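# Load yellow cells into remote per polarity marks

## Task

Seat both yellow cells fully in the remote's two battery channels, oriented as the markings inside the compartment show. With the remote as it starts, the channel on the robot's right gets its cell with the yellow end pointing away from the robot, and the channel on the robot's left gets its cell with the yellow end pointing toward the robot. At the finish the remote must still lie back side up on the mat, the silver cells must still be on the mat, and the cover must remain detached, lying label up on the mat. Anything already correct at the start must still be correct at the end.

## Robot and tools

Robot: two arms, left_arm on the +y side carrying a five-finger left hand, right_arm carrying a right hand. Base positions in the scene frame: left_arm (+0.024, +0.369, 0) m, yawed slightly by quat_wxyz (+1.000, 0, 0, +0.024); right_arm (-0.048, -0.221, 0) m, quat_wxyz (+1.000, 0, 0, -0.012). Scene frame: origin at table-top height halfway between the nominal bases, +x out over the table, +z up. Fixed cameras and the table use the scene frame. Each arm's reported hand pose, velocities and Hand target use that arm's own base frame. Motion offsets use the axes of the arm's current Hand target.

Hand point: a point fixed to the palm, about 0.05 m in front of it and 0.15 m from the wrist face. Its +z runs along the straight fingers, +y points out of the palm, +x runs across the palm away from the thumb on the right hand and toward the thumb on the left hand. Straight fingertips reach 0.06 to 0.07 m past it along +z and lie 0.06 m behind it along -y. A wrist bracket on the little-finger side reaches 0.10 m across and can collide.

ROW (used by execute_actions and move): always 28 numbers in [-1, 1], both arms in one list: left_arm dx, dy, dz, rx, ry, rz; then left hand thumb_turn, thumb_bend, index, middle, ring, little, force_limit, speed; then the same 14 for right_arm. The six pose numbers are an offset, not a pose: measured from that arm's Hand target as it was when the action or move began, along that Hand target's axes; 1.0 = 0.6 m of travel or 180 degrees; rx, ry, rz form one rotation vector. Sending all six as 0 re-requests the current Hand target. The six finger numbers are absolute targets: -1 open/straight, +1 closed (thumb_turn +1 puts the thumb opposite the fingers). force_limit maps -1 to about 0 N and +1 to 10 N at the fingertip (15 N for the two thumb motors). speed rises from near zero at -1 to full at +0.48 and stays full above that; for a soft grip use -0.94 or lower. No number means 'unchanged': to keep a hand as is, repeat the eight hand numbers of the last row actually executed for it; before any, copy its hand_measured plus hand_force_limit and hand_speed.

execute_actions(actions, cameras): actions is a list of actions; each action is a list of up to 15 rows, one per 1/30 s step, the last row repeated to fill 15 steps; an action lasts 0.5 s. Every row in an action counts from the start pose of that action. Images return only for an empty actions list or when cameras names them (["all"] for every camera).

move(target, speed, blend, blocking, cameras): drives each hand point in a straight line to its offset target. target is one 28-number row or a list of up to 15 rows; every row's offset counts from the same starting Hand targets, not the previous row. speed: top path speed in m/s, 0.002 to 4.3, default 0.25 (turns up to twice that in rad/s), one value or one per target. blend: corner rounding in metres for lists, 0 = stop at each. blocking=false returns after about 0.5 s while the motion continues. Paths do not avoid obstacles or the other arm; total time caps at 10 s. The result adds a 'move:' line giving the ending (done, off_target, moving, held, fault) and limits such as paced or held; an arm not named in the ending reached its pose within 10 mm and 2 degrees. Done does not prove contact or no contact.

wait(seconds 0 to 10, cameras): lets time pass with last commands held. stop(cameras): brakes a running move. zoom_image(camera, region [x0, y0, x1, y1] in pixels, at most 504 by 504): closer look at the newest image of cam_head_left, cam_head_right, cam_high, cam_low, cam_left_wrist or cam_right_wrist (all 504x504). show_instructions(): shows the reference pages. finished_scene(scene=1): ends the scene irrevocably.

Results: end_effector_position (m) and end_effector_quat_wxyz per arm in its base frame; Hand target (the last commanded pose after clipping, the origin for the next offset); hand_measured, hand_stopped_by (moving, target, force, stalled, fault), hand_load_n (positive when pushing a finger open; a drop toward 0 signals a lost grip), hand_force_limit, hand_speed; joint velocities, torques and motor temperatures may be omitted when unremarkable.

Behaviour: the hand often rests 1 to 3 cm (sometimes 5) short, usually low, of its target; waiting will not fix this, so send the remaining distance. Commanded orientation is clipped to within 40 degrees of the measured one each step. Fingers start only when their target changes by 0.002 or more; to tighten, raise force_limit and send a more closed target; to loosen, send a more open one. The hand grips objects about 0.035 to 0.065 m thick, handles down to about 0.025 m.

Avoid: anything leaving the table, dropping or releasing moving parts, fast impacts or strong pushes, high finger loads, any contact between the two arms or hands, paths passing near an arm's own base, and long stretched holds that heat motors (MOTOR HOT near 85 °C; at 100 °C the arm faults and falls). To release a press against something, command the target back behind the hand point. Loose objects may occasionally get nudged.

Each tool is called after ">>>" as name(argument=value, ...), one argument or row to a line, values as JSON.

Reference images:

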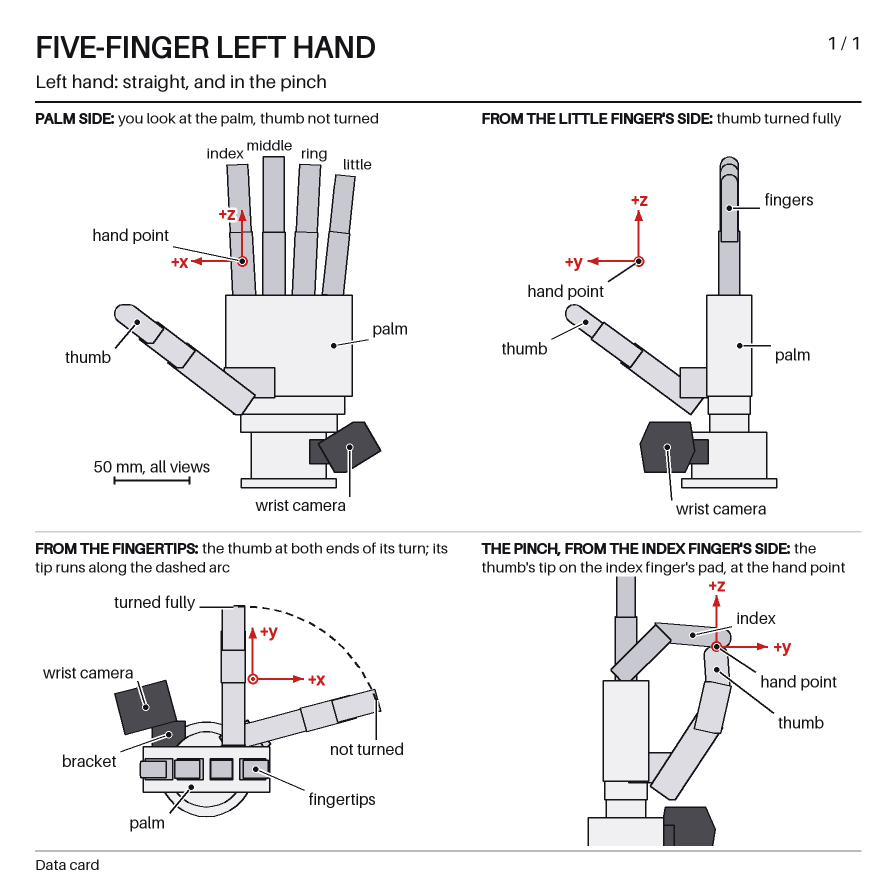

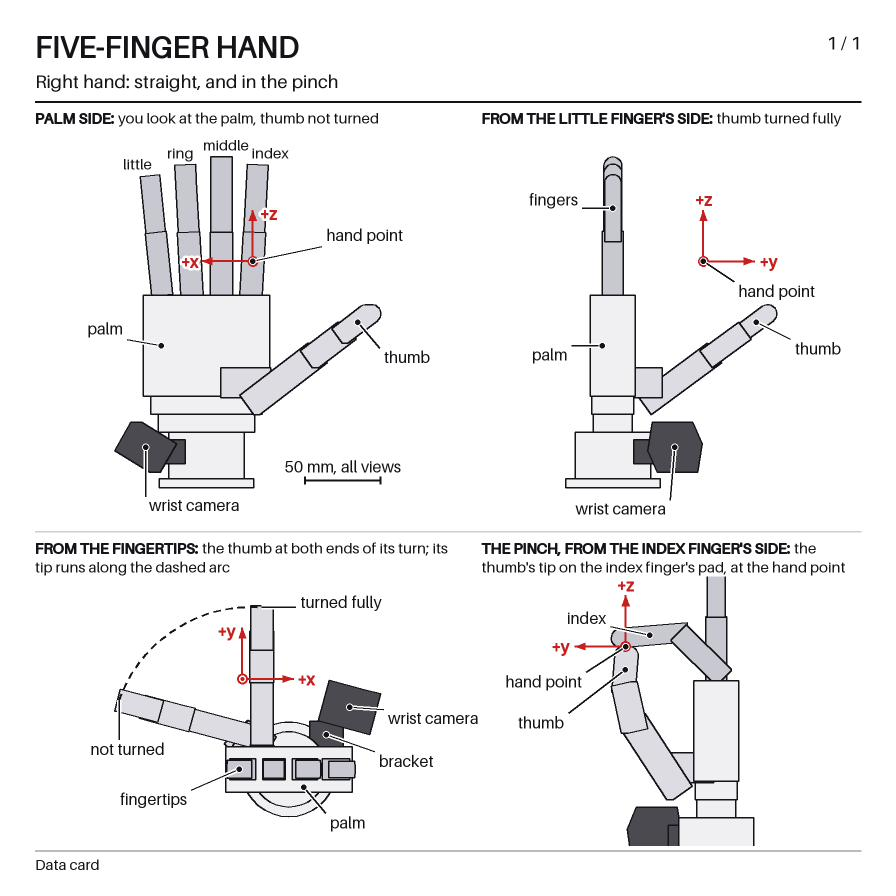

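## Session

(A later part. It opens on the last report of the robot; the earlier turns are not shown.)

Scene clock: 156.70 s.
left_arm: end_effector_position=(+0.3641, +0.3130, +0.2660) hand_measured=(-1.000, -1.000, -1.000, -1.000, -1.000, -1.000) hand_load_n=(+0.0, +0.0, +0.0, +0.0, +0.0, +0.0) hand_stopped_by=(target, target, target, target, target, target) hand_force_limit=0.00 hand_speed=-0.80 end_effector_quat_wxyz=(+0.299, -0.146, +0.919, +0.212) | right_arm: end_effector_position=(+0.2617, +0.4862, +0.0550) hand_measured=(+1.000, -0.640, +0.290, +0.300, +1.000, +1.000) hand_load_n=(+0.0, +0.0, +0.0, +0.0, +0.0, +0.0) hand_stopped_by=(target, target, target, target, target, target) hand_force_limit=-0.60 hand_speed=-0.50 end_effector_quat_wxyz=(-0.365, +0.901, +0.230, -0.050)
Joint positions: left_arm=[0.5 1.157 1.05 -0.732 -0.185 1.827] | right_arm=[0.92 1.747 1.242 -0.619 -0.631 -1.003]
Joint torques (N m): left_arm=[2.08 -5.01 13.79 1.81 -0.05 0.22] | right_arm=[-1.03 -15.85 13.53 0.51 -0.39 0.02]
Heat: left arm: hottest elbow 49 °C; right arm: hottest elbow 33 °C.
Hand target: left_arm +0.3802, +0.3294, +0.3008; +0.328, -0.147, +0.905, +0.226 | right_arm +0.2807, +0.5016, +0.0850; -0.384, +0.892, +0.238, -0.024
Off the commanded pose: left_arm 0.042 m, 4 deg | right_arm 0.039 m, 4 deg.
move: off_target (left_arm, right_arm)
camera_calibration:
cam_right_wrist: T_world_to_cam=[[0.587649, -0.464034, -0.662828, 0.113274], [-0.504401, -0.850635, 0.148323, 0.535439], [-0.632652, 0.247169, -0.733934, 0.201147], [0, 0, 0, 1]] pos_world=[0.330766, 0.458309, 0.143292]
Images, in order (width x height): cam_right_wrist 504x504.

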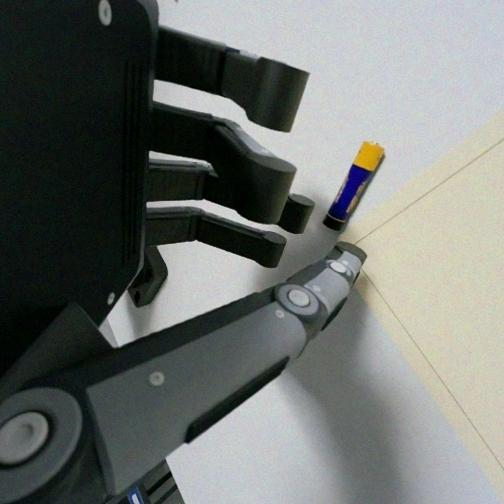

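>>> move(
  target=[0,0,0,0,0,0,-1,-1,-1,-1,-1,-1,0,-0.8,-0.0105,0.0582,0.0635,0.0016,-0.0077,-0.0078,1,-0.64,0.29,0.3,1,1,-0.6,-0.5],
  speed=0.08,
  cameras=["cam_right_wrist"],
)

>>> zoom_image(
  camera="cam_right_wrist",
  region=[240, 140, 440, 340],
)

Scene clock: 158.80 s.
left_arm: end_effector_position=(+0.3641, +0.3130, +0.2660) hand_measured=(-1.000, -1.000, -1.000, -1.000, -1.000, -1.000) hand_load_n=(+0.0, +0.0, +0.0, +0.5, +0.0, +0.0) hand_stopped_by=(target, target, target, target, target, target) hand_force_limit=0.00 hand_speed=-0.80 end_effector_quat_wxyz=(+0.299, -0.146, +0.919, +0.212) | right_arm: end_effector_position=(+0.2702, +0.4991, +0.0325) hand_measured=(+1.000, -0.640, +0.290, +0.300, +1.000, +1.000) hand_load_n=(+0.0, +0.0, +0.0, +0.0, +0.5, +0.0) hand_stopped_by=(target, target, target, target, target, target) hand_force_limit=-0.60 hand_speed=-0.50 end_effector_quat_wxyz=(-0.377, +0.891, +0.249, -0.040)
Joint positions: left_arm=[0.5 1.157 1.05 -0.732 -0.185 1.827] | right_arm=[0.92 1.799 1.242 -0.544 -0.646 -1.037]
Joint torques (N m): left_arm=[2.08 -5.01 13.79 1.8 -0.05 0.22] | right_arm=[-0.85 -13.92 10.13 1.25 -0.5 -0.05]
Heat: left arm: hottest elbow 49 °C; right arm: hottest elbow 33 °C.
Hand target: left_arm +0.3802, +0.3294, +0.3008; +0.328, -0.147, +0.905, +0.226 | right_arm +0.2806, +0.5038, +0.0329; -0.383, +0.888, +0.253, -0.031
Off the commanded pose: left_arm 0.042 m, 4 deg | right_arm 0.012 m, 1 deg.
move: off_target (left_arm, right_arm)
camera_calibration:
cam_right_wrist: T_world_to_cam=[[0.618686, -0.421438, -0.663036, 0.0697435], [-0.48071, -0.870594, 0.10481, 0.559026], [-0.621406, 0.253883, -0.741213, 0.180697], [0, 0, 0, 1]] pos_world=[0.337866, 0.470201, 0.121586]
Images, in order (width x height): cam_right_wrist 504x504.

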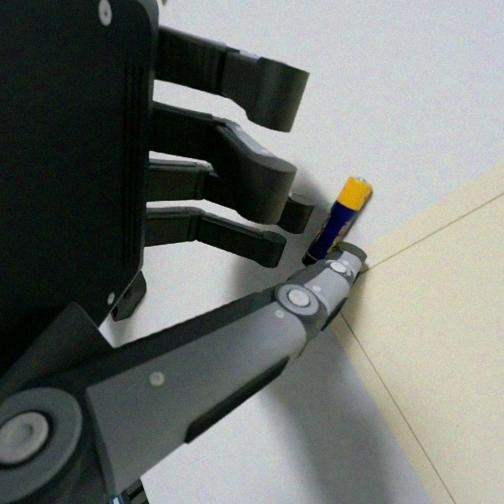

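Scaled by 2.520 from the camera's 504x504 image, which has a finer 720x720 frame.

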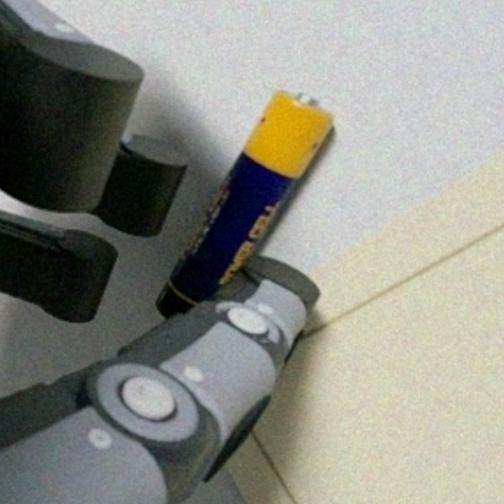

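>>> move(
  target=[0,0,0,0,0,0,-1,-1,-1,-1,-1,-1,0,-0.8,-0.0039,0.0197,0.02,0,0,0,1,-0.64,0.29,0.3,1,1,-0.6,-0.5],
  speed=0.05,
  cameras=["cam_right_wrist"],
)

>>> zoom_image(
  camera="cam_right_wrist",
  region=[240, 140, 440, 340],
)

Scene clock: 160.00 s.
left_arm: end_effector_position=(+0.3641, +0.3130, +0.2660) hand_measured=(-1.000, -1.000, -1.000, -1.000, -1.000, -1.000) hand_load_n=(+0.0, +0.0, +0.0, +0.0, +0.0, +0.0) hand_stopped_by=(target, target, target, target, target, target) hand_force_limit=0.00 hand_speed=-0.80 end_effector_quat_wxyz=(+0.299, -0.146, +0.919, +0.212) | right_arm: end_effector_position=(+0.2751, +0.5055, +0.0240) hand_measured=(+1.000, -0.640, +0.290, +0.300, +1.000, +1.000) hand_load_n=(+0.0, +0.0, +0.0, +0.0, +0.0, +0.0) hand_stopped_by=(target, target, target, target, target, target) hand_force_limit=-0.60 hand_speed=-0.50 end_effector_quat_wxyz=(-0.383, +0.888, +0.252, -0.032)
Joint positions: left_arm=[0.5 1.157 1.05 -0.732 -0.185 1.827] | right_arm=[0.92 1.82 1.242 -0.503 -0.646 -1.037]
Joint torques (N m): left_arm=[2.08 -5.07 13.79 1.81 -0.06 0.22] | right_arm=[-1.2 -13.8 8.5 1.09 -0.46 -0.03]
Heat: left arm: hottest elbow 49 °C; right arm: hottest elbow 33 °C.
Hand target: left_arm +0.3802, +0.3294, +0.3008; +0.328, -0.147, +0.905, +0.226 | right_arm +0.2807, +0.5039, +0.0160; -0.383, +0.888, +0.253, -0.030
Off the commanded pose: left_arm 0.042 m, 4 deg | right_arm 0.010 m, 0 deg.
move: off_target (left_arm)
camera_calibration:
cam_right_wrist: T_world_to_cam=[[0.627054, -0.410509, -0.662032, 0.0558512], [-0.481669, -0.872256, 0.0846428, 0.569406], [-0.612208, 0.265805, -0.744681, 0.167324], [0, 0, 0, 1]] pos_world=[0.341681, 0.47512, 0.113382]
Images, in order (width x height): cam_right_wrist 504x504.

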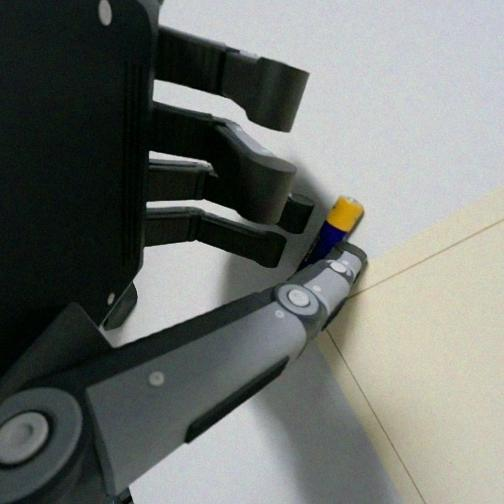

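Scaled by 2.520 from the camera's 504x504 image, which has a finer 720x720 frame.

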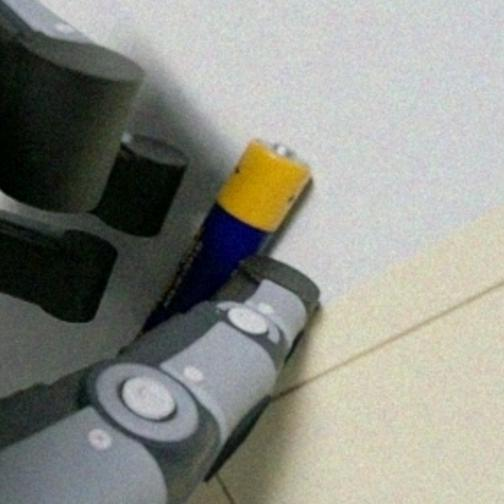

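>>> move(
  target=[
    [0,0,0,0,0,0,-1,-1,-1,-1,-1,-1,0,-0.8,0,0,0,0,0,0,1,-0.25,0.29,0.3,1,1,-0.8,-0.85],
    [0,0,0,0,0,0,-1,-1,-1,-1,-1,-1,0,-0.8,0,0,0,0,0,0,1,-0.2,0.29,0.3,1,1,-0.6,-0.85],
  ],
  speed=0.05,
  cameras=["cam_right_wrist"],
)

>>> zoom_image(
  camera="cam_right_wrist",
  region=[240, 140, 400, 300],
)

Scene clock: 161.73 s.
left_arm: end_effector_position=(+0.3641, +0.3130, +0.2660) hand_measured=(-1.000, -1.000, -1.000, -1.000, -1.000, -1.000) hand_load_n=(+0.0, +0.0, +0.0, +0.0, +0.0, +0.0) hand_stopped_by=(target, target, target, target, target, target) hand_force_limit=0.00 hand_speed=-0.80 end_effector_quat_wxyz=(+0.299, -0.146, +0.919, +0.212) | right_arm: end_effector_position=(+0.2751, +0.5055, +0.0240) hand_measured=(+1.000, -0.474, +0.290, +0.300, +1.000, +1.000) hand_load_n=(+0.5, +4.0, +0.0, +3.0, +0.0, +0.0) hand_stopped_by=(target, force, target, target, target, target) hand_force_limit=-0.60 hand_speed=-0.85 end_effector_quat_wxyz=(-0.383, +0.888, +0.252, -0.032)
Joint positions: left_arm=[0.5 1.157 1.05 -0.732 -0.185 1.827] | right_arm=[0.92 1.82 1.242 -0.503 -0.646 -1.037]
Joint torques (N m): left_arm=[2.08 -5.01 13.79 1.81 -0.05 0.22] | right_arm=[-0.79 -13.68 8.42 1.17 -0.47 -0.04]
Heat: left arm: hottest elbow 49 °C; right arm: hottest elbow 33 °C.
Hand target: left_arm +0.3802, +0.3294, +0.3008; +0.328, -0.147, +0.905, +0.226 | right_arm +0.2806, +0.5038, +0.0160; -0.383, +0.888, +0.253, -0.030
Off the commanded pose: left_arm 0.042 m, 4 deg | right_arm 0.010 m, 0 deg.
move: off_target (left_arm)
camera_calibration:
cam_right_wrist: T_world_to_cam=[[0.627054, -0.410509, -0.662032, 0.0558512], [-0.481669, -0.872256, 0.0846428, 0.569406], [-0.612208, 0.265805, -0.744681, 0.167324], [0, 0, 0, 1]] pos_world=[0.341681, 0.47512, 0.113382]
Images, in order (width x height): cam_right_wrist 504x504.

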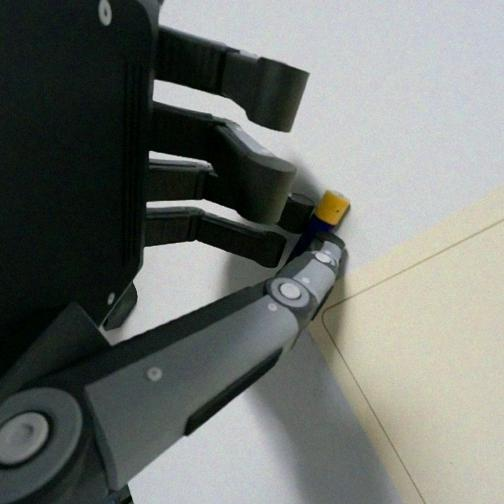

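Scaled by 3.150 from the camera's 504x504 image, which has a finer 720x720 frame.

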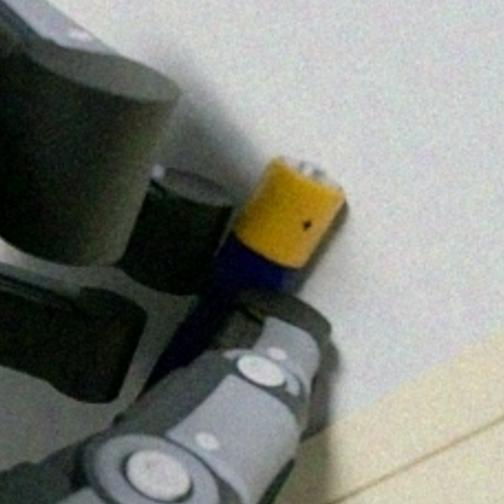

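>>> move(
  target=[
    [0,0,0,0,0,0,-1,-1,-1,-1,-1,-1,0,-0.8,0.0197,-0.0974,-0.0987,0,0,0,1,-0.2,0.29,0.3,1,1,-0.6,-0.85],
    [0,0,0,0,0,0,-1,-1,-1,-1,-1,-1,0,-0.8,0.0023,0.221,-0.4872,-0.0187,0.0907,0.0948,1,-0.2,0.29,0.3,1,1,-0.6,-0.85],
    [0,0,0,0,0,0,-1,-1,-1,-1,-1,-1,0,-0.8,-0.0105,0.2848,-0.4225,-0.0187,0.0907,0.0948,1,-0.2,0.29,0.3,1,1,-0.6,-0.85],
  ],
  speed=[0.12, 0.2, 0.1],
  blend=[0.02, 0.015, 0],
  cameras=["cam_right_wrist", "cam_head_left"],
)

>>> zoom_image(
  camera="cam_right_wrist",
  region=[240, 140, 440, 340],
)

Scene clock: 167.03 s.
left_arm: end_effector_position=(+0.3641, +0.3130, +0.2660) hand_measured=(-1.000, -1.000, -1.000, -1.000, -1.000, -1.000) hand_load_n=(+0.0, +0.0, +0.0, +0.0, +0.0, +0.0) hand_stopped_by=(target, target, target, target, target, target) hand_force_limit=0.00 hand_speed=-0.80 end_effector_quat_wxyz=(+0.299, -0.146, +0.919, +0.212) | right_arm: end_effector_position=(+0.4085, +0.2340, +0.0797) hand_measured=(+1.000, -0.474, +0.290, +0.300, +1.000, +1.000) hand_load_n=(+0.5, +4.5, +0.0, +3.0, +0.0, +0.0) hand_stopped_by=(target, force, target, target, target, target) hand_force_limit=-0.60 hand_speed=-0.85 end_effector_quat_wxyz=(-0.380, +0.922, +0.059, +0.044)
Joint positions: left_arm=[0.5 1.157 1.05 -0.732 -0.185 1.827] | right_arm=[0.324 1.552 1.068 -0.734 -0.717 -1.241]
Joint torques (N m): left_arm=[2.08 -5.07 13.79 1.8 -0.05 0.22] | right_arm=[-0.44 -11.34 8.58 1.14 -0.55 0]
Heat: left arm: hottest elbow 49 °C; right arm: hottest elbow 33 °C.
Hand target: left_arm +0.3802, +0.3294, +0.3008; +0.328, -0.147, +0.905, +0.226 | right_arm +0.4109, +0.2336, +0.0747; -0.381, +0.921, +0.063, +0.047
Off the commanded pose: left_arm 0.042 m, 4 deg | right_arm 0.006 m, 1 deg.
move: off_target (left_arm)
camera_calibration:
cam_right_wrist: T_world_to_cam=[[0.397477, -0.634305, -0.663076, 0.0439134], [-0.796205, -0.597617, 0.0944052, 0.45555], [-0.456147, 0.49042, -0.742575, 0.246135], [0, 0, 0, 1]] pos_world=[0.45753, 0.179389, 0.168885]
Images, in order (width x height): cam_head_left 504x504, cam_right_wrist 504x504.

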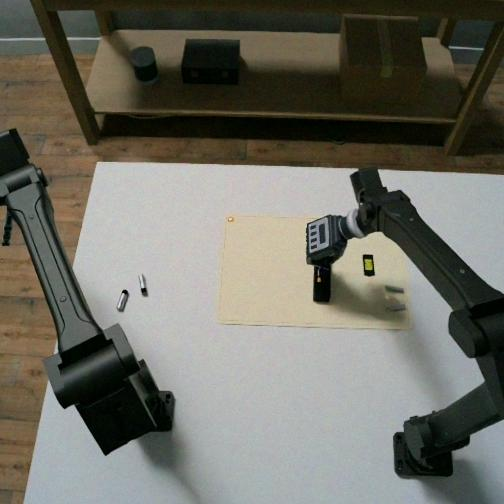

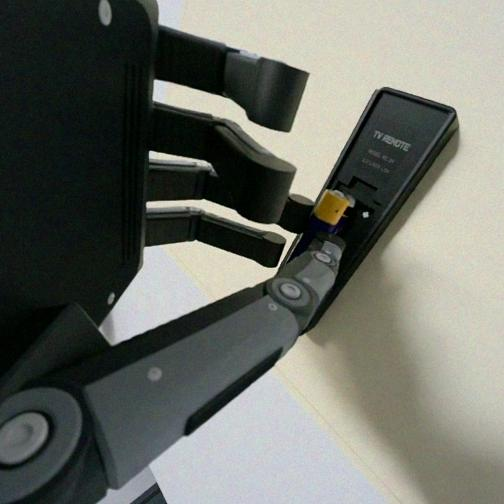

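Scaled by 2.520 from the camera's 504x504 image, which has a finer 720x720 frame.

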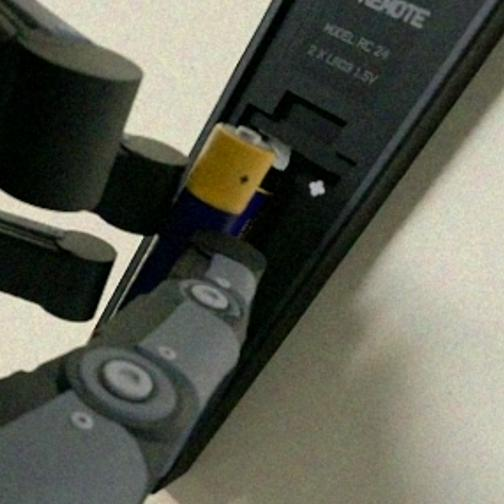

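>>> zoom_image(
  camera="cam_right_wrist",
  region=[300, 80, 470, 250],
)

>>> zoom_image(
  camera="cam_right_wrist",
  region=[290, 180, 450, 340],
)

Scaled by 2.965 from the camera's 504x504 image, which has a finer 720x720 frame.

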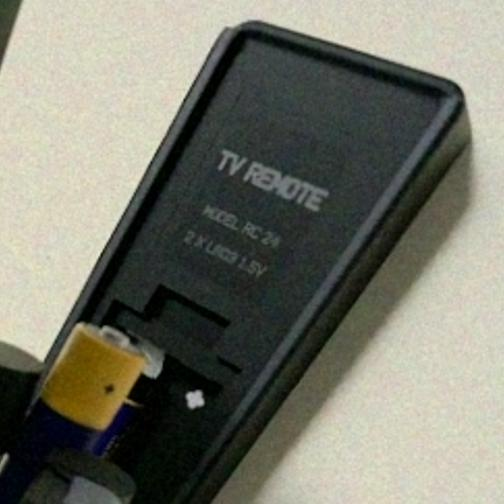

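Scaled by 3.150 from the camera's 504x504 image, which has a finer 720x720 frame.

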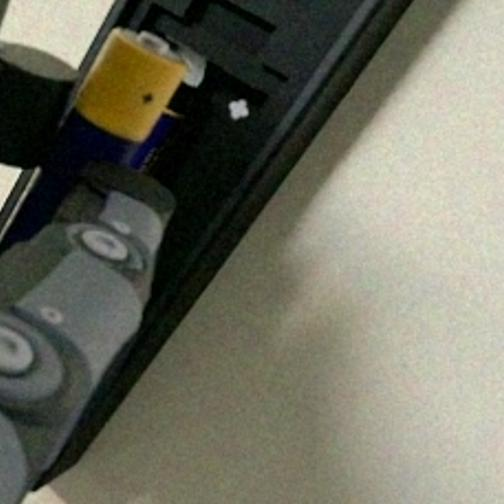

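>>> move(
  target=[0,0,0,0,0,0,-1,-1,-1,-1,-1,-1,0,-0.8,-0.0153,0.031,0.0295,0,0,0,1,-0.2,0.29,0.3,1,1,-0.6,-0.85],
  speed=0.08,
  cameras=["cam_right_wrist"],
)

>>> zoom_image(
  camera="cam_right_wrist",
  region=[280, 140, 440, 300],
)

Scene clock: 170.03 s.
left_arm: end_effector_position=(+0.3641, +0.3130, +0.2660) hand_measured=(-1.000, -1.000, -1.000, -1.000, -1.000, -1.000) hand_load_n=(+0.0, +0.0, +0.0, +0.0, +0.0, +0.0) hand_stopped_by=(target, target, target, target, target, target) hand_force_limit=0.00 hand_speed=-0.80 end_effector_quat_wxyz=(+0.299, -0.146, +0.919, +0.212) | right_arm: end_effector_position=(+0.4040, +0.2326, +0.0541) hand_measured=(+1.000, -0.474, +0.290, +0.300, +1.000, +1.000) hand_load_n=(+0.5, +4.5, +0.0, +3.0, +0.0, +0.0) hand_stopped_by=(target, force, target, target, target, target) hand_force_limit=-0.60 hand_speed=-0.85 end_effector_quat_wxyz=(-0.380, +0.922, +0.059, +0.046)
Joint positions: left_arm=[0.5 1.157 1.05 -0.732 -0.185 1.827] | right_arm=[0.324 1.575 1.016 -0.657 -0.717 -1.241]
Joint torques (N m): left_arm=[2.08 -5.07 13.79 1.81 -0.05 0.22] | right_arm=[0.09 -10.34 8.13 1.13 -0.54 -0.01]
Heat: left arm: hottest elbow 50 °C; right arm: hottest elbow 32 °C.
Hand target: left_arm +0.3802, +0.3294, +0.3008; +0.328, -0.147, +0.905, +0.226 | right_arm +0.4052, +0.2322, +0.0480; -0.381, +0.921, +0.063, +0.046
Off the commanded pose: left_arm 0.042 m, 4 deg | right_arm 0.006 m, 0 deg.
move: off_target (left_arm)
camera_calibration:
cam_right_wrist: T_world_to_cam=[[0.399899, -0.633431, -0.662454, 0.026515], [-0.796481, -0.597806, 0.0908087, 0.453938], [-0.45354, 0.491318, -0.743578, 0.224643], [0, 0, 0, 1]] pos_world=[0.452835, 0.177791, 0.143383]
Images, in order (width x height): cam_right_wrist 504x504.

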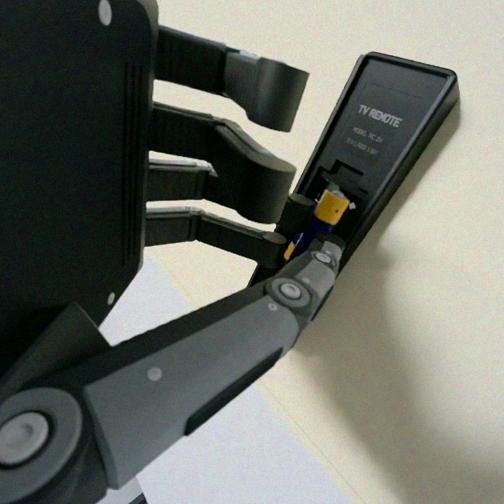

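Scaled by 3.150 from the camera's 504x504 image, which has a finer 720x720 frame.

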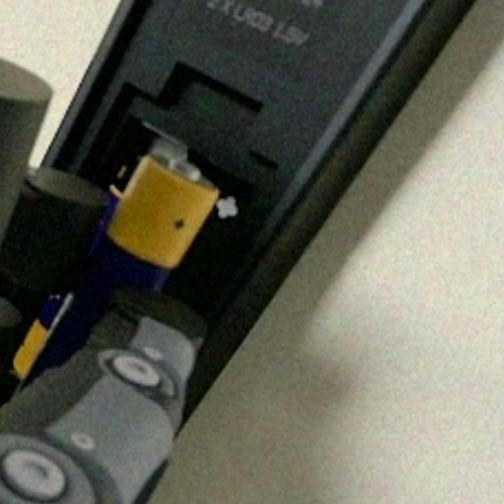

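>>> move(
  target=[0,0,0,0,0,0,-1,-1,-1,-1,-1,-1,0,-0.8,-0.0038,0.0042,0.0163,0,0,0,1,-0.2,0.29,0.3,1,1,-0.6,-0.85],
  speed=0.05,
  cameras=["cam_right_wrist"],
)

>>> zoom_image(
  camera="cam_right_wrist",
  region=[280, 140, 440, 300],
)

Scene clock: 171.43 s.
left_arm: end_effector_position=(+0.3641, +0.3130, +0.2660) hand_measured=(-1.000, -1.000, -1.000, -1.000, -1.000, -1.000) hand_load_n=(+0.0, +0.0, +0.0, +0.0, +0.0, +0.0) hand_stopped_by=(target, target, target, target, target, target) hand_force_limit=0.00 hand_speed=-0.80 end_effector_quat_wxyz=(+0.299, -0.146, +0.919, +0.212) | right_arm: end_effector_position=(+0.4063, +0.2334, +0.0462) hand_measured=(+1.000, -0.474, +0.290, +0.300, +1.000, +1.000) hand_load_n=(+0.5, +4.0, +0.0, +3.5, +0.5, +0.0) hand_stopped_by=(target, force, target, target, target, target) hand_force_limit=-0.60 hand_speed=-0.85 end_effector_quat_wxyz=(-0.381, +0.921, +0.061, +0.051)
Joint positions: left_arm=[0.5 1.157 1.05 -0.732 -0.185 1.827] | right_arm=[0.325 1.586 1.004 -0.622 -0.716 -1.241]
Joint torques (N m): left_arm=[2.08 -5.01 13.79 1.81 -0.05 0.23] | right_arm=[0.5 -10.4 7.94 1.07 -0.43 0.11]
Heat: left arm: hottest elbow 50 °C; right arm: hottest elbow 32 °C.
Hand target: left_arm +0.3802, +0.3294, +0.3008; +0.328, -0.147, +0.905, +0.226 | right_arm +0.4037, +0.2371, +0.0390; -0.380, +0.922, +0.063, +0.046
Off the commanded pose: left_arm 0.042 m, 4 deg | right_arm 0.009 m, 1 deg.
move: off_target (left_arm)
camera_calibration:
cam_right_wrist: T_world_to_cam=[[0.407301, -0.631157, -0.660112, 0.0173549], [-0.797311, -0.598238, 0.0800409, 0.457864], [-0.445422, 0.493714, -0.746891, 0.215652], [0, 0, 0, 1]] pos_world=[0.454048, 0.178395, 0.135877]
Images, in order (width x height): cam_right_wrist 504x504.

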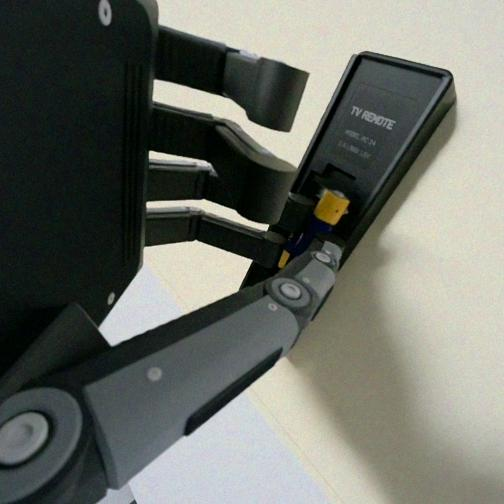

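Scaled by 3.150 from the camera's 504x504 image, which has a finer 720x720 frame.

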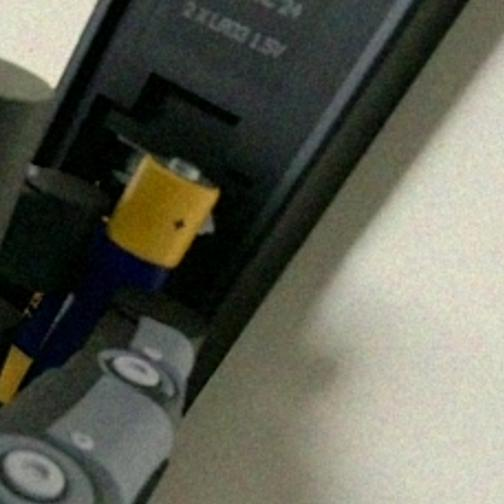

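>>> move(
  target=[0,0,0,0,0,0,-1,-1,-1,-1,-1,-1,0,-0.8,-0.0095,-0.005,0.0032,0,0,0,1,-0.2,0.29,0.3,1,1,-0.6,-0.85],
  speed=0.05,
  cameras=["cam_right_wrist"],
)

>>> zoom_image(
  camera="cam_right_wrist",
  region=[280, 140, 440, 300],
)

Scene clock: 172.50 s.
left_arm: end_effector_position=(+0.3641, +0.3130, +0.2660) hand_measured=(-1.000, -1.000, -1.000, -1.000, -1.000, -1.000) hand_load_n=(+0.0, +0.0, +0.0, +0.0, +0.0, +0.0) hand_stopped_by=(target, target, target, target, target, target) hand_force_limit=0.00 hand_speed=-0.80 end_effector_quat_wxyz=(+0.299, -0.146, +0.919, +0.212) | right_arm: end_effector_position=(+0.4001, +0.2366, +0.0413) hand_measured=(+1.000, -0.474, +0.290, +0.300, +1.000, +1.000) hand_load_n=(+0.5, +4.0, +0.0, +3.0, +0.0, +0.0) hand_stopped_by=(target, force, target, target, target, target) hand_force_limit=-0.60 hand_speed=-0.85 end_effector_quat_wxyz=(-0.380, +0.921, +0.064, +0.048)
Joint positions: left_arm=[0.5 1.157 1.05 -0.732 -0.185 1.827] | right_arm=[0.336 1.586 0.99 -0.609 -0.713 -1.236]
Joint torques (N m): left_arm=[2.08 -5.01 13.79 1.81 -0.05 0.23] | right_arm=[0.5 -11.63 7.84 1.17 -0.4 0.15]
Heat: left arm: hottest elbow 50 °C; right arm: hottest elbow 32 °C.
Hand target: left_arm +0.3802, +0.3294, +0.3008; +0.328, -0.147, +0.905, +0.226 | right_arm +0.3977, +0.2403, +0.0390; -0.381, +0.921, +0.063, +0.046
Off the commanded pose: left_arm 0.042 m, 4 deg | right_arm 0.005 m, 0 deg.
move: off_target (left_arm)
camera_calibration:
cam_right_wrist: T_world_to_cam=[[0.408922, -0.630592, -0.659648, 0.017719], [-0.792702, -0.603572, 0.0855829, 0.45447], [-0.452113, 0.487908, -0.746686, 0.211712], [0, 0, 0, 1]] pos_world=[0.448731, 0.182183, 0.130876]
Images, in order (width x height): cam_right_wrist 504x504.

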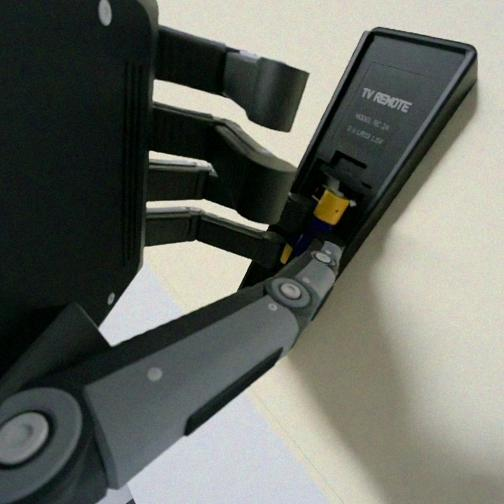

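Scaled by 3.150 from the camera's 504x504 image, which has a finer 720x720 frame.

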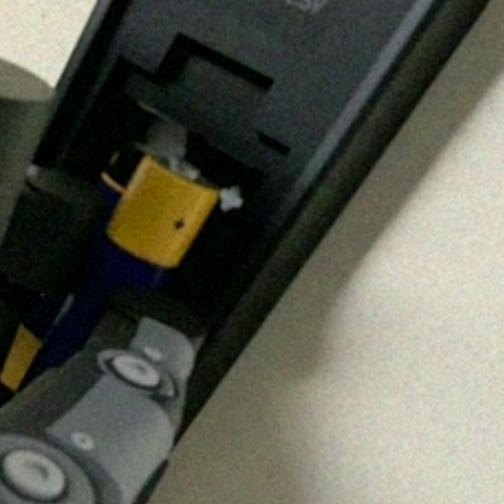

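>>> move(
  target=[0,0,0,0,0,0,-1,-1,-1,-1,-1,-1,0,-0.8,0.0123,0.003,-0.001,0,0,0,1,-0.2,0.29,0.3,1,1,-0.6,-0.85],
  speed=0.05,
  cameras=["cam_right_wrist"],
)

>>> zoom_image(
  camera="cam_right_wrist",
  region=[280, 140, 440, 300],
)

Scene clock: 173.97 s.
left_arm: end_effector_position=(+0.3641, +0.3130, +0.2660) hand_measured=(-1.000, -1.000, -1.000, -1.000, -1.000, -1.000) hand_load_n=(+0.0, +0.0, +0.0, +0.0, +0.0, +0.0) hand_stopped_by=(target, target, target, target, target, target) hand_force_limit=0.00 hand_speed=-0.80 end_effector_quat_wxyz=(+0.299, -0.146, +0.919, +0.212) | right_arm: end_effector_position=(+0.3998, +0.2365, +0.0397) hand_measured=(+1.000, -0.474, +0.290, +0.300, +1.000, +1.000) hand_load_n=(+0.5, +4.5, +0.0, +3.0, +0.0, +0.0) hand_stopped_by=(target, force, target, target, target, target) hand_force_limit=-0.60 hand_speed=-0.85 end_effector_quat_wxyz=(-0.380, +0.922, +0.063, +0.046)
Joint positions: left_arm=[0.5 1.157 1.05 -0.732 -0.185 1.827] | right_arm=[0.336 1.59 0.99 -0.609 -0.713 -1.235]
Joint torques (N m): left_arm=[2.08 -5.01 13.79 1.81 -0.05 0.22] | right_arm=[0.09 -10.52 9.74 0.73 -0.5 0.1]
Heat: left arm: hottest elbow 50 °C; right arm: hottest elbow 32 °C.
Hand target: left_arm +0.3802, +0.3294, +0.3008; +0.328, -0.147, +0.905, +0.226 | right_arm +0.4052, +0.2392, +0.0392; -0.381, +0.921, +0.063, +0.046
Off the commanded pose: left_arm 0.042 m, 4 deg | right_arm 0.006 m, 0 deg.
move: off_target (left_arm)
camera_calibration:
cam_right_wrist: T_world_to_cam=[[0.406092, -0.631462, -0.660564, 0.0181472], [-0.792676, -0.603082, 0.0892019, 0.454043], [-0.454702, 0.48739, -0.745451, 0.21154], [0, 0, 0, 1]] pos_world=[0.448727, 0.182182, 0.129178]
Images, in order (width x height): cam_right_wrist 504x504.

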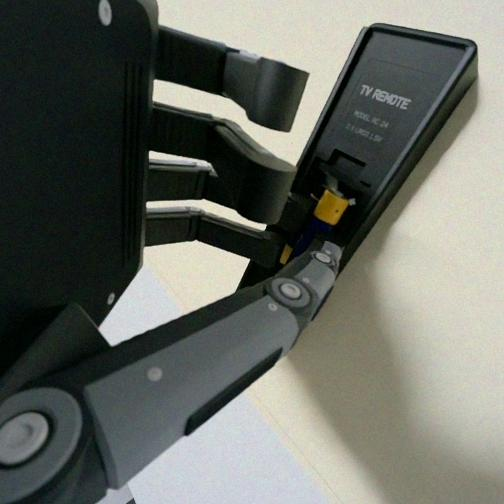

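Scaled by 3.150 from the camera's 504x504 image, which has a finer 720x720 frame.

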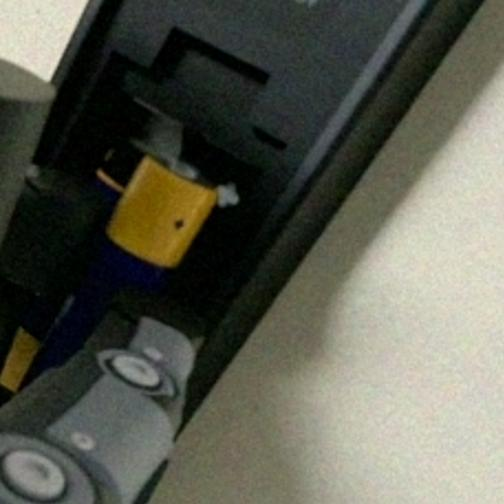

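>>> move(
  target=[
    [0,0,0,0,0,0,-1,-1,-1,-1,-1,-1,0,-0.8,0.0078,-0.0405,-0.0411,0,0,0,1,-0.2,0.29,0.3,1,1,-0.6,-0.85],
    [0,0,0,0,0,0,-1,-1,-1,-1,-1,-1,0,-0.8,-0.0007,0.006,0.005,0,0,0,1,-0.2,0.29,0.3,1,1,-0.6,-0.85],
  ],
  speed=[0.1, 0.06],
  cameras=["cam_right_wrist"],
)

>>> zoom_image(
  camera="cam_right_wrist",
  region=[280, 140, 440, 300],
)

Scene clock: 176.73 s.
left_arm: end_effector_position=(+0.3641, +0.3130, +0.2660) hand_measured=(-1.000, -1.000, -1.000, -1.000, -1.000, -1.000) hand_load_n=(+0.0, +0.0, +0.0, +0.0, +0.0, +0.0) hand_stopped_by=(target, target, target, target, target, target) hand_force_limit=0.00 hand_speed=-0.80 end_effector_quat_wxyz=(+0.299, -0.146, +0.919, +0.212) | right_arm: end_effector_position=(+0.4023, +0.2373, +0.0379) hand_measured=(+1.000, -0.472, +0.290, +0.300, +1.000, +1.000) hand_load_n=(+0.5, +2.0, +0.0, +1.0, +0.0, +0.0) hand_stopped_by=(target, force, target, target, target, target) hand_force_limit=-0.60 hand_speed=-0.85 end_effector_quat_wxyz=(-0.379, +0.922, +0.063, +0.045)
Joint positions: left_arm=[0.5 1.157 1.05 -0.732 -0.185 1.827] | right_arm=[0.336 1.6 0.997 -0.609 -0.713 -1.235]
Joint torques (N m): left_arm=[2.08 -5.01 13.79 1.81 -0.05 0.22] | right_arm=[-0.21 -10.87 8.57 1.13 -0.52 0.09]
Heat: left arm: hottest elbow 50 °C; right arm: hottest elbow 32 °C.
Hand target: left_arm +0.3802, +0.3294, +0.3008; +0.328, -0.147, +0.905, +0.226 | right_arm +0.4055, +0.2387, +0.0347; -0.380, +0.921, +0.063, +0.047
Off the commanded pose: left_arm 0.042 m, 4 deg | right_arm 0.005 m, 0 deg.
move: off_target (left_arm)
camera_calibration:
cam_right_wrist: T_world_to_cam=[[0.40467, -0.632268, -0.660666, 0.017233], [-0.792584, -0.602862, 0.0914773, 0.456513], [-0.456129, 0.486615, -0.745086, 0.211726], [0, 0, 0, 1]] pos_world=[0.451425, 0.183081, 0.127379]
Images, in order (width x height): cam_right_wrist 504x504.

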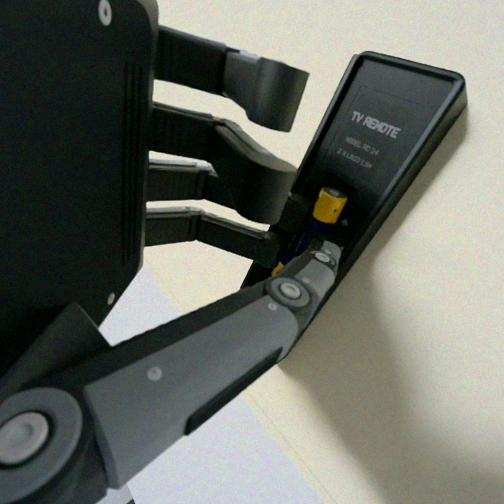

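Scaled by 3.150 from the camera's 504x504 image, which has a finer 720x720 frame.

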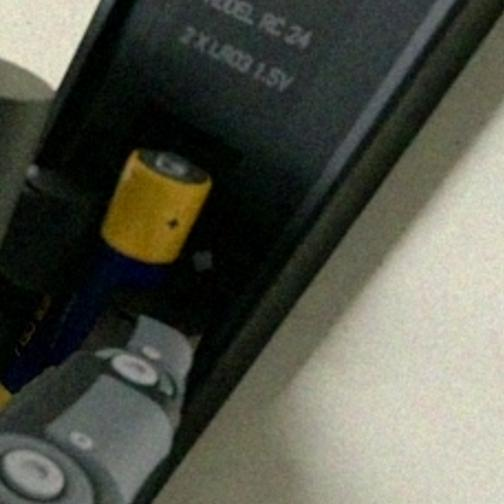

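>>> move(
  target=[0,0,0,0,0,0,-1,-1,-1,-1,-1,-1,0,-0.8,0.03,-0.06,-0.062,0,0,0,1,-0.2,0.29,0.3,1,1,-0.6,-0.85],
  speed=0.1,
  cameras=["cam_right_wrist"],
)

>>> zoom_image(
  camera="cam_right_wrist",
  region=[270, 120, 430, 320],
)

Scene clock: 179.37 s.
left_arm: end_effector_position=(+0.3641, +0.3130, +0.2660) hand_measured=(-1.000, -1.000, -1.000, -1.000, -1.000, -1.000) hand_load_n=(+0.0, +0.0, +0.0, +0.0, +0.5, +0.0) hand_stopped_by=(target, target, target, target, target, target) hand_force_limit=0.00 hand_speed=-0.80 end_effector_quat_wxyz=(+0.299, -0.146, +0.919, +0.212) | right_arm: end_effector_position=(+0.3944, +0.2349, +0.0646) hand_measured=(+1.000, -0.472, +0.290, +0.300, +1.000, +1.000) hand_load_n=(+0.0, +0.0, +0.0, +0.0, +0.0, +0.0) hand_stopped_by=(target, force, target, target, target, target) hand_force_limit=-0.60 hand_speed=-0.85 end_effector_quat_wxyz=(-0.373, +0.926, +0.053, +0.020)
Joint positions: left_arm=[0.5 1.157 1.05 -0.732 -0.185 1.827] | right_arm=[0.336 1.572 1.051 -0.747 -0.714 -1.235]
Joint torques (N m): left_arm=[2.08 -5.01 13.79 1.81 -0.05 0.22] | right_arm=[-0.56 -12.75 13.05 0.47 -0.54 0]
Heat: left arm: hottest elbow 50 °C; right arm: hottest elbow 32 °C.
Hand target: left_arm +0.3802, +0.3294, +0.3008; +0.328, -0.147, +0.905, +0.226 | right_arm +0.4164, +0.2392, +0.0883; -0.381, +0.921, +0.063, +0.047
Off the commanded pose: left_arm 0.042 m, 4 deg | right_arm 0.033 m, 3 deg.
move: off_target (left_arm, right_arm)
camera_calibration:
cam_right_wrist: T_world_to_cam=[[0.369193, -0.64331, -0.670707, 0.0537778], [-0.785819, -0.601393, 0.14427, 0.439915], [-0.496169, 0.473791, -0.727556, 0.246729], [0, 0, 0, 1]] pos_world=[0.448259, 0.18226, 0.152112]
Images, in order (width x height): cam_right_wrist 504x504.

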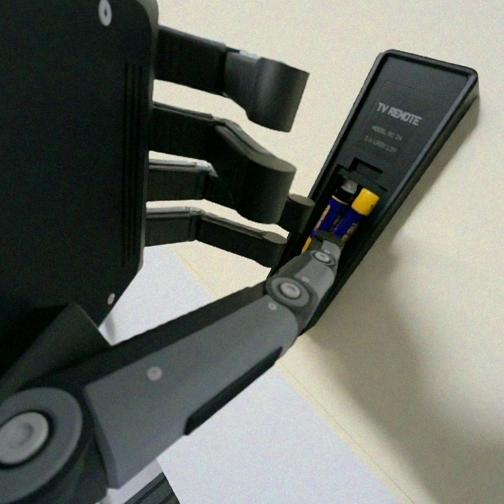

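Scaled by 2.520 from the camera's 504x504 image, which has a finer 720x720 frame.

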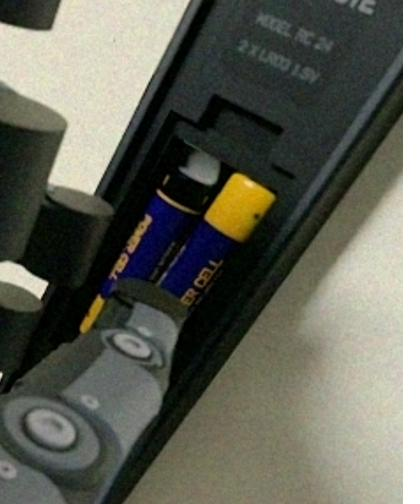

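>>> move(
  target=[
    [0,0,0,0,0,0,-1,-1,-1,-1,-1,-1,0,-0.8,0.0134,-0.0694,-0.0704,0,0,0,1,-0.2,0.29,0.3,1,1,-0.6,-0.85],
    [0,0,0,0,0,0,-1,-1,-1,-1,-1,-1,0,-0.8,-0.03,-0.0694,-0.0704,0,0,0,1,-1,0.29,0.3,1,1,-0.6,-0.3],
  ],
  speed=0.1,
  cameras=["cam_right_wrist"],
)

>>> zoom_image(
  camera="cam_right_wrist",
  region=[320, 130, 440, 290],
)

Scene clock: 182.33 s.
left_arm: end_effector_position=(+0.3641, +0.3130, +0.2660) hand_measured=(-1.000, -1.000, -1.000, -1.000, -1.000, -1.000) hand_load_n=(+0.0, -0.5, +0.0, +0.0, +0.0, +0.0) hand_stopped_by=(target, target, target, target, target, target) hand_force_limit=0.00 hand_speed=-0.80 end_effector_quat_wxyz=(+0.299, -0.146, +0.919, +0.212) | right_arm: end_effector_position=(+0.3922, +0.2339, +0.1413) hand_measured=(+1.000, -1.000, +0.290, +0.300, +1.000, +1.000) hand_load_n=(+0.0, +0.0, +0.0, +0.0, +0.0, +0.0) hand_stopped_by=(target, target, target, target, target, target) hand_force_limit=-0.60 hand_speed=-0.30 end_effector_quat_wxyz=(-0.379, +0.923, +0.061, +0.041)
Joint positions: left_arm=[0.5 1.157 1.05 -0.732 -0.185 1.827] | right_arm=[0.336 1.452 1.131 -0.899 -0.713 -1.235]
Joint torques (N m): left_arm=[2.08 -5.07 13.79 1.81 -0.05 0.22] | right_arm=[0.03 -11.69 8.99 0.98 -0.42 0.2]
Heat: left arm: hottest elbow 50 °C; right arm: hottest elbow 32 °C.
Hand target: left_arm +0.3802, +0.3294, +0.3008; +0.328, -0.147, +0.905, +0.226 | right_arm +0.3907, +0.2371, +0.1447; -0.380, +0.921, +0.063, +0.046
Off the commanded pose: left_arm 0.042 m, 4 deg | right_arm 0.005 m, 1 deg.
move: off_target (left_arm)
camera_calibration:
cam_right_wrist: T_world_to_cam=[[0.399216, -0.63363, -0.662676, 0.0901873], [-0.791582, -0.602892, 0.0995937, 0.435393], [-0.462628, 0.484803, -0.742254, 0.288286], [0, 0, 0, 1]] pos_world=[0.442014, 0.179878, 0.230384]
Images, in order (width x height): cam_right_wrist 504x504.

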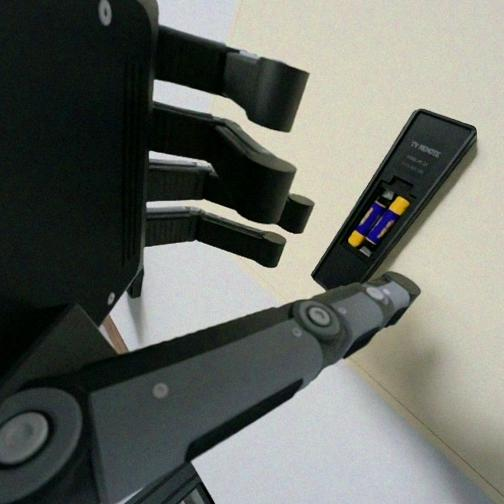

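Scaled by 3.150 from the camera's 504x504 image, which has a finer 720x720 frame.

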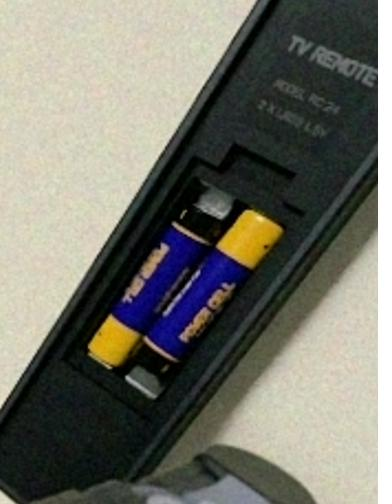

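>>> zoom_image(
  camera="cam_right_wrist",
  region=[340, 180, 420, 260],
)

Scaled by 6.300 from the camera's 504x504 image, which has a finer 720x720 frame.

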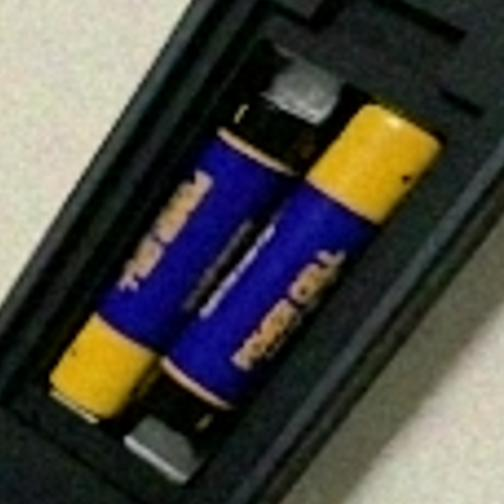

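>>> move(
  target=[0,0,0,0,0,0,-1,-1,-1,-1,-1,-1,0,-0.8,0.0003,0.1285,0.0848,0.0033,-0.0169,-0.0172,1,-1,0.3,0.3,1,1,-0.6,-0.3],
  speed=0.12,
  cameras=["cam_right_wrist"],
)

>>> zoom_image(
  camera="cam_right_wrist",
  region=[250, 140, 410, 300],
)

Scene clock: 185.30 s.
left_arm: end_effector_position=(+0.3641, +0.3130, +0.2660) hand_measured=(-1.000, -1.000, -1.000, -1.000, -1.000, -1.000) hand_load_n=(+0.0, +0.0, +0.0, +0.0, +0.5, +0.0) hand_stopped_by=(target, target, target, target, target, target) hand_force_limit=0.00 hand_speed=-0.80 end_effector_quat_wxyz=(+0.299, -0.146, +0.919, +0.212) | right_arm: end_effector_position=(+0.4010, +0.2217, +0.0603) hand_measured=(+1.000, -1.000, +0.300, +0.300, +1.000, +1.000) hand_load_n=(+0.0, +0.0, +0.0, +0.0, +0.0, +0.0) hand_stopped_by=(target, target, target, target, target, target) hand_force_limit=-0.60 hand_speed=-0.30 end_effector_quat_wxyz=(-0.381, +0.919, +0.096, +0.029)
Joint positions: left_arm=[0.5 1.157 1.05 -0.732 -0.185 1.827] | right_arm=[0.301 1.583 1.052 -0.777 -0.748 -1.375]
Joint torques (N m): left_arm=[2.08 -5.01 13.79 1.81 -0.05 0.22] | right_arm=[-0.56 -10.99 8.43 0.91 -0.59 -0.03]
Heat: left arm: hottest elbow 51 °C; right arm: hottest elbow 32 °C.
Hand target: left_arm +0.3802, +0.3294, +0.3008; +0.328, -0.147, +0.905, +0.226 | right_arm +0.4045, +0.2188, +0.0551; -0.382, +0.918, +0.098, +0.032
Off the commanded pose: left_arm 0.042 m, 4 deg | right_arm 0.007 m, 0 deg.
move: off_target (left_arm)
camera_calibration:
cam_right_wrist: T_world_to_cam=[[0.448467, -0.599663, -0.662783, -0.00200459], [-0.744882, -0.66059, 0.0936605, 0.437494], [-0.493992, 0.451691, -0.742931, 0.258152], [0, 0, 0, 1]] pos_world=[0.454305, 0.171197, 0.149484]
Images, in order (width x height): cam_right_wrist 504x504.

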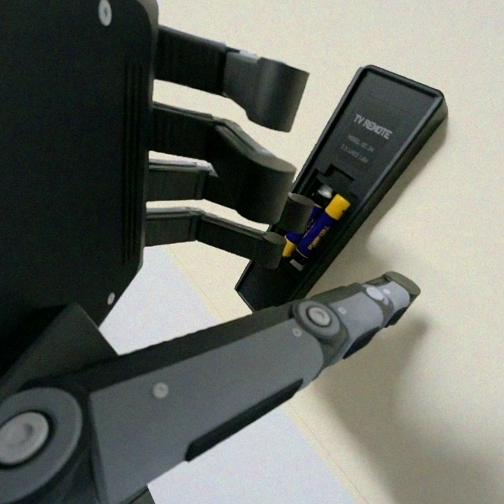

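Scaled by 3.150 from the camera's 504x504 image, which has a finer 720x720 frame.

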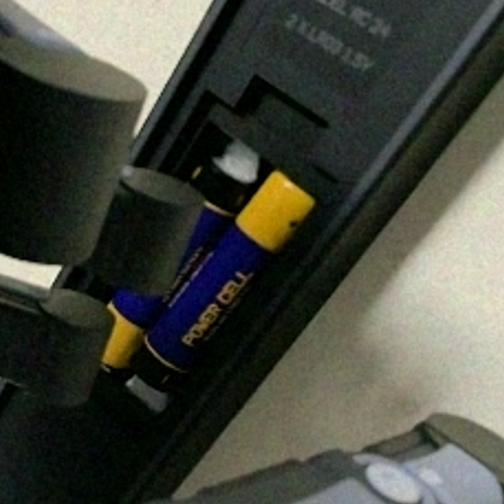

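>>> move(
  target=[0,0,0,0,0,0,-1,-1,-1,-1,-1,-1,0,-0.8,-0.0017,0.0177,0.0177,0,0,0,1,-1,0.3,0.3,1,1,-0.6,-0.3],
  speed=0.06,
  cameras=["cam_right_wrist"],
)

>>> zoom_image(
  camera="cam_right_wrist",
  region=[250, 140, 410, 300],
)

Scene clock: 186.70 s.
left_arm: end_effector_position=(+0.3641, +0.3130, +0.2660) hand_measured=(-1.000, -1.000, -1.000, -1.000, -1.000, -1.000) hand_load_n=(+0.0, +0.0, +0.0, +0.0, +0.0, +0.0) hand_stopped_by=(target, target, target, target, target, target) hand_force_limit=0.00 hand_speed=-0.80 end_effector_quat_wxyz=(+0.299, -0.146, +0.919, +0.212) | right_arm: end_effector_position=(+0.4034, +0.2222, +0.0470) hand_measured=(+1.000, -1.000, +0.300, +0.300, +1.000, +1.000) hand_load_n=(+0.0, +0.0, +0.0, +0.0, +0.0, +0.0) hand_stopped_by=(target, target, target, target, target, target) hand_force_limit=-0.60 hand_speed=-0.30 end_effector_quat_wxyz=(-0.382, +0.919, +0.098, +0.031)
Joint positions: left_arm=[0.5 1.157 1.05 -0.732 -0.185 1.827] | right_arm=[0.301 1.605 1.038 -0.737 -0.749 -1.377]
Joint torques (N m): left_arm=[2.08 -5.01 13.79 1.81 -0.05 0.22] | right_arm=[-0.62 -10.93 7.84 0.94 -0.58 0]
Heat: left arm: hottest elbow 51 °C; right arm: hottest elbow 32 °C.
Hand target: left_arm +0.3802, +0.3294, +0.3008; +0.328, -0.147, +0.905, +0.226 | right_arm +0.4056, +0.2189, +0.0401; -0.382, +0.918, +0.098, +0.032
Off the commanded pose: left_arm 0.042 m, 4 deg | right_arm 0.008 m, 0 deg.
move: off_target (left_arm)
camera_calibration:
cam_right_wrist: T_world_to_cam=[[0.451998, -0.598289, -0.661626, -0.0132929], [-0.744772, -0.661328, 0.0892191, 0.441228], [-0.49093, 0.452433, -0.744508, 0.247871], [0, 0, 0, 1]] pos_world=[0.45631, 0.171698, 0.136381]
Images, in order (width x height): cam_right_wrist 504x504.

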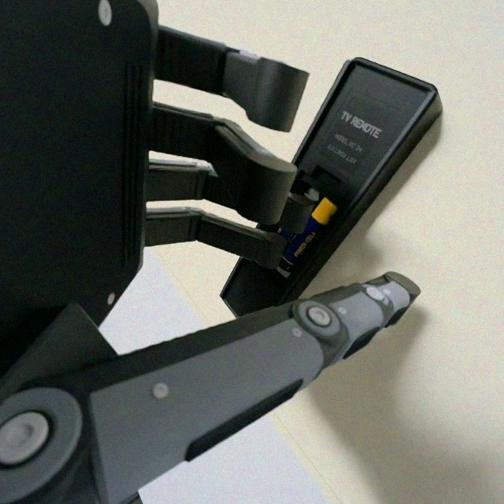

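Scaled by 3.150 from the camera's 504x504 image, which has a finer 720x720 frame.

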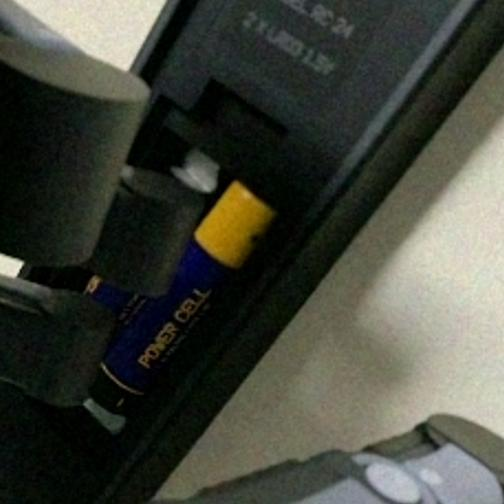

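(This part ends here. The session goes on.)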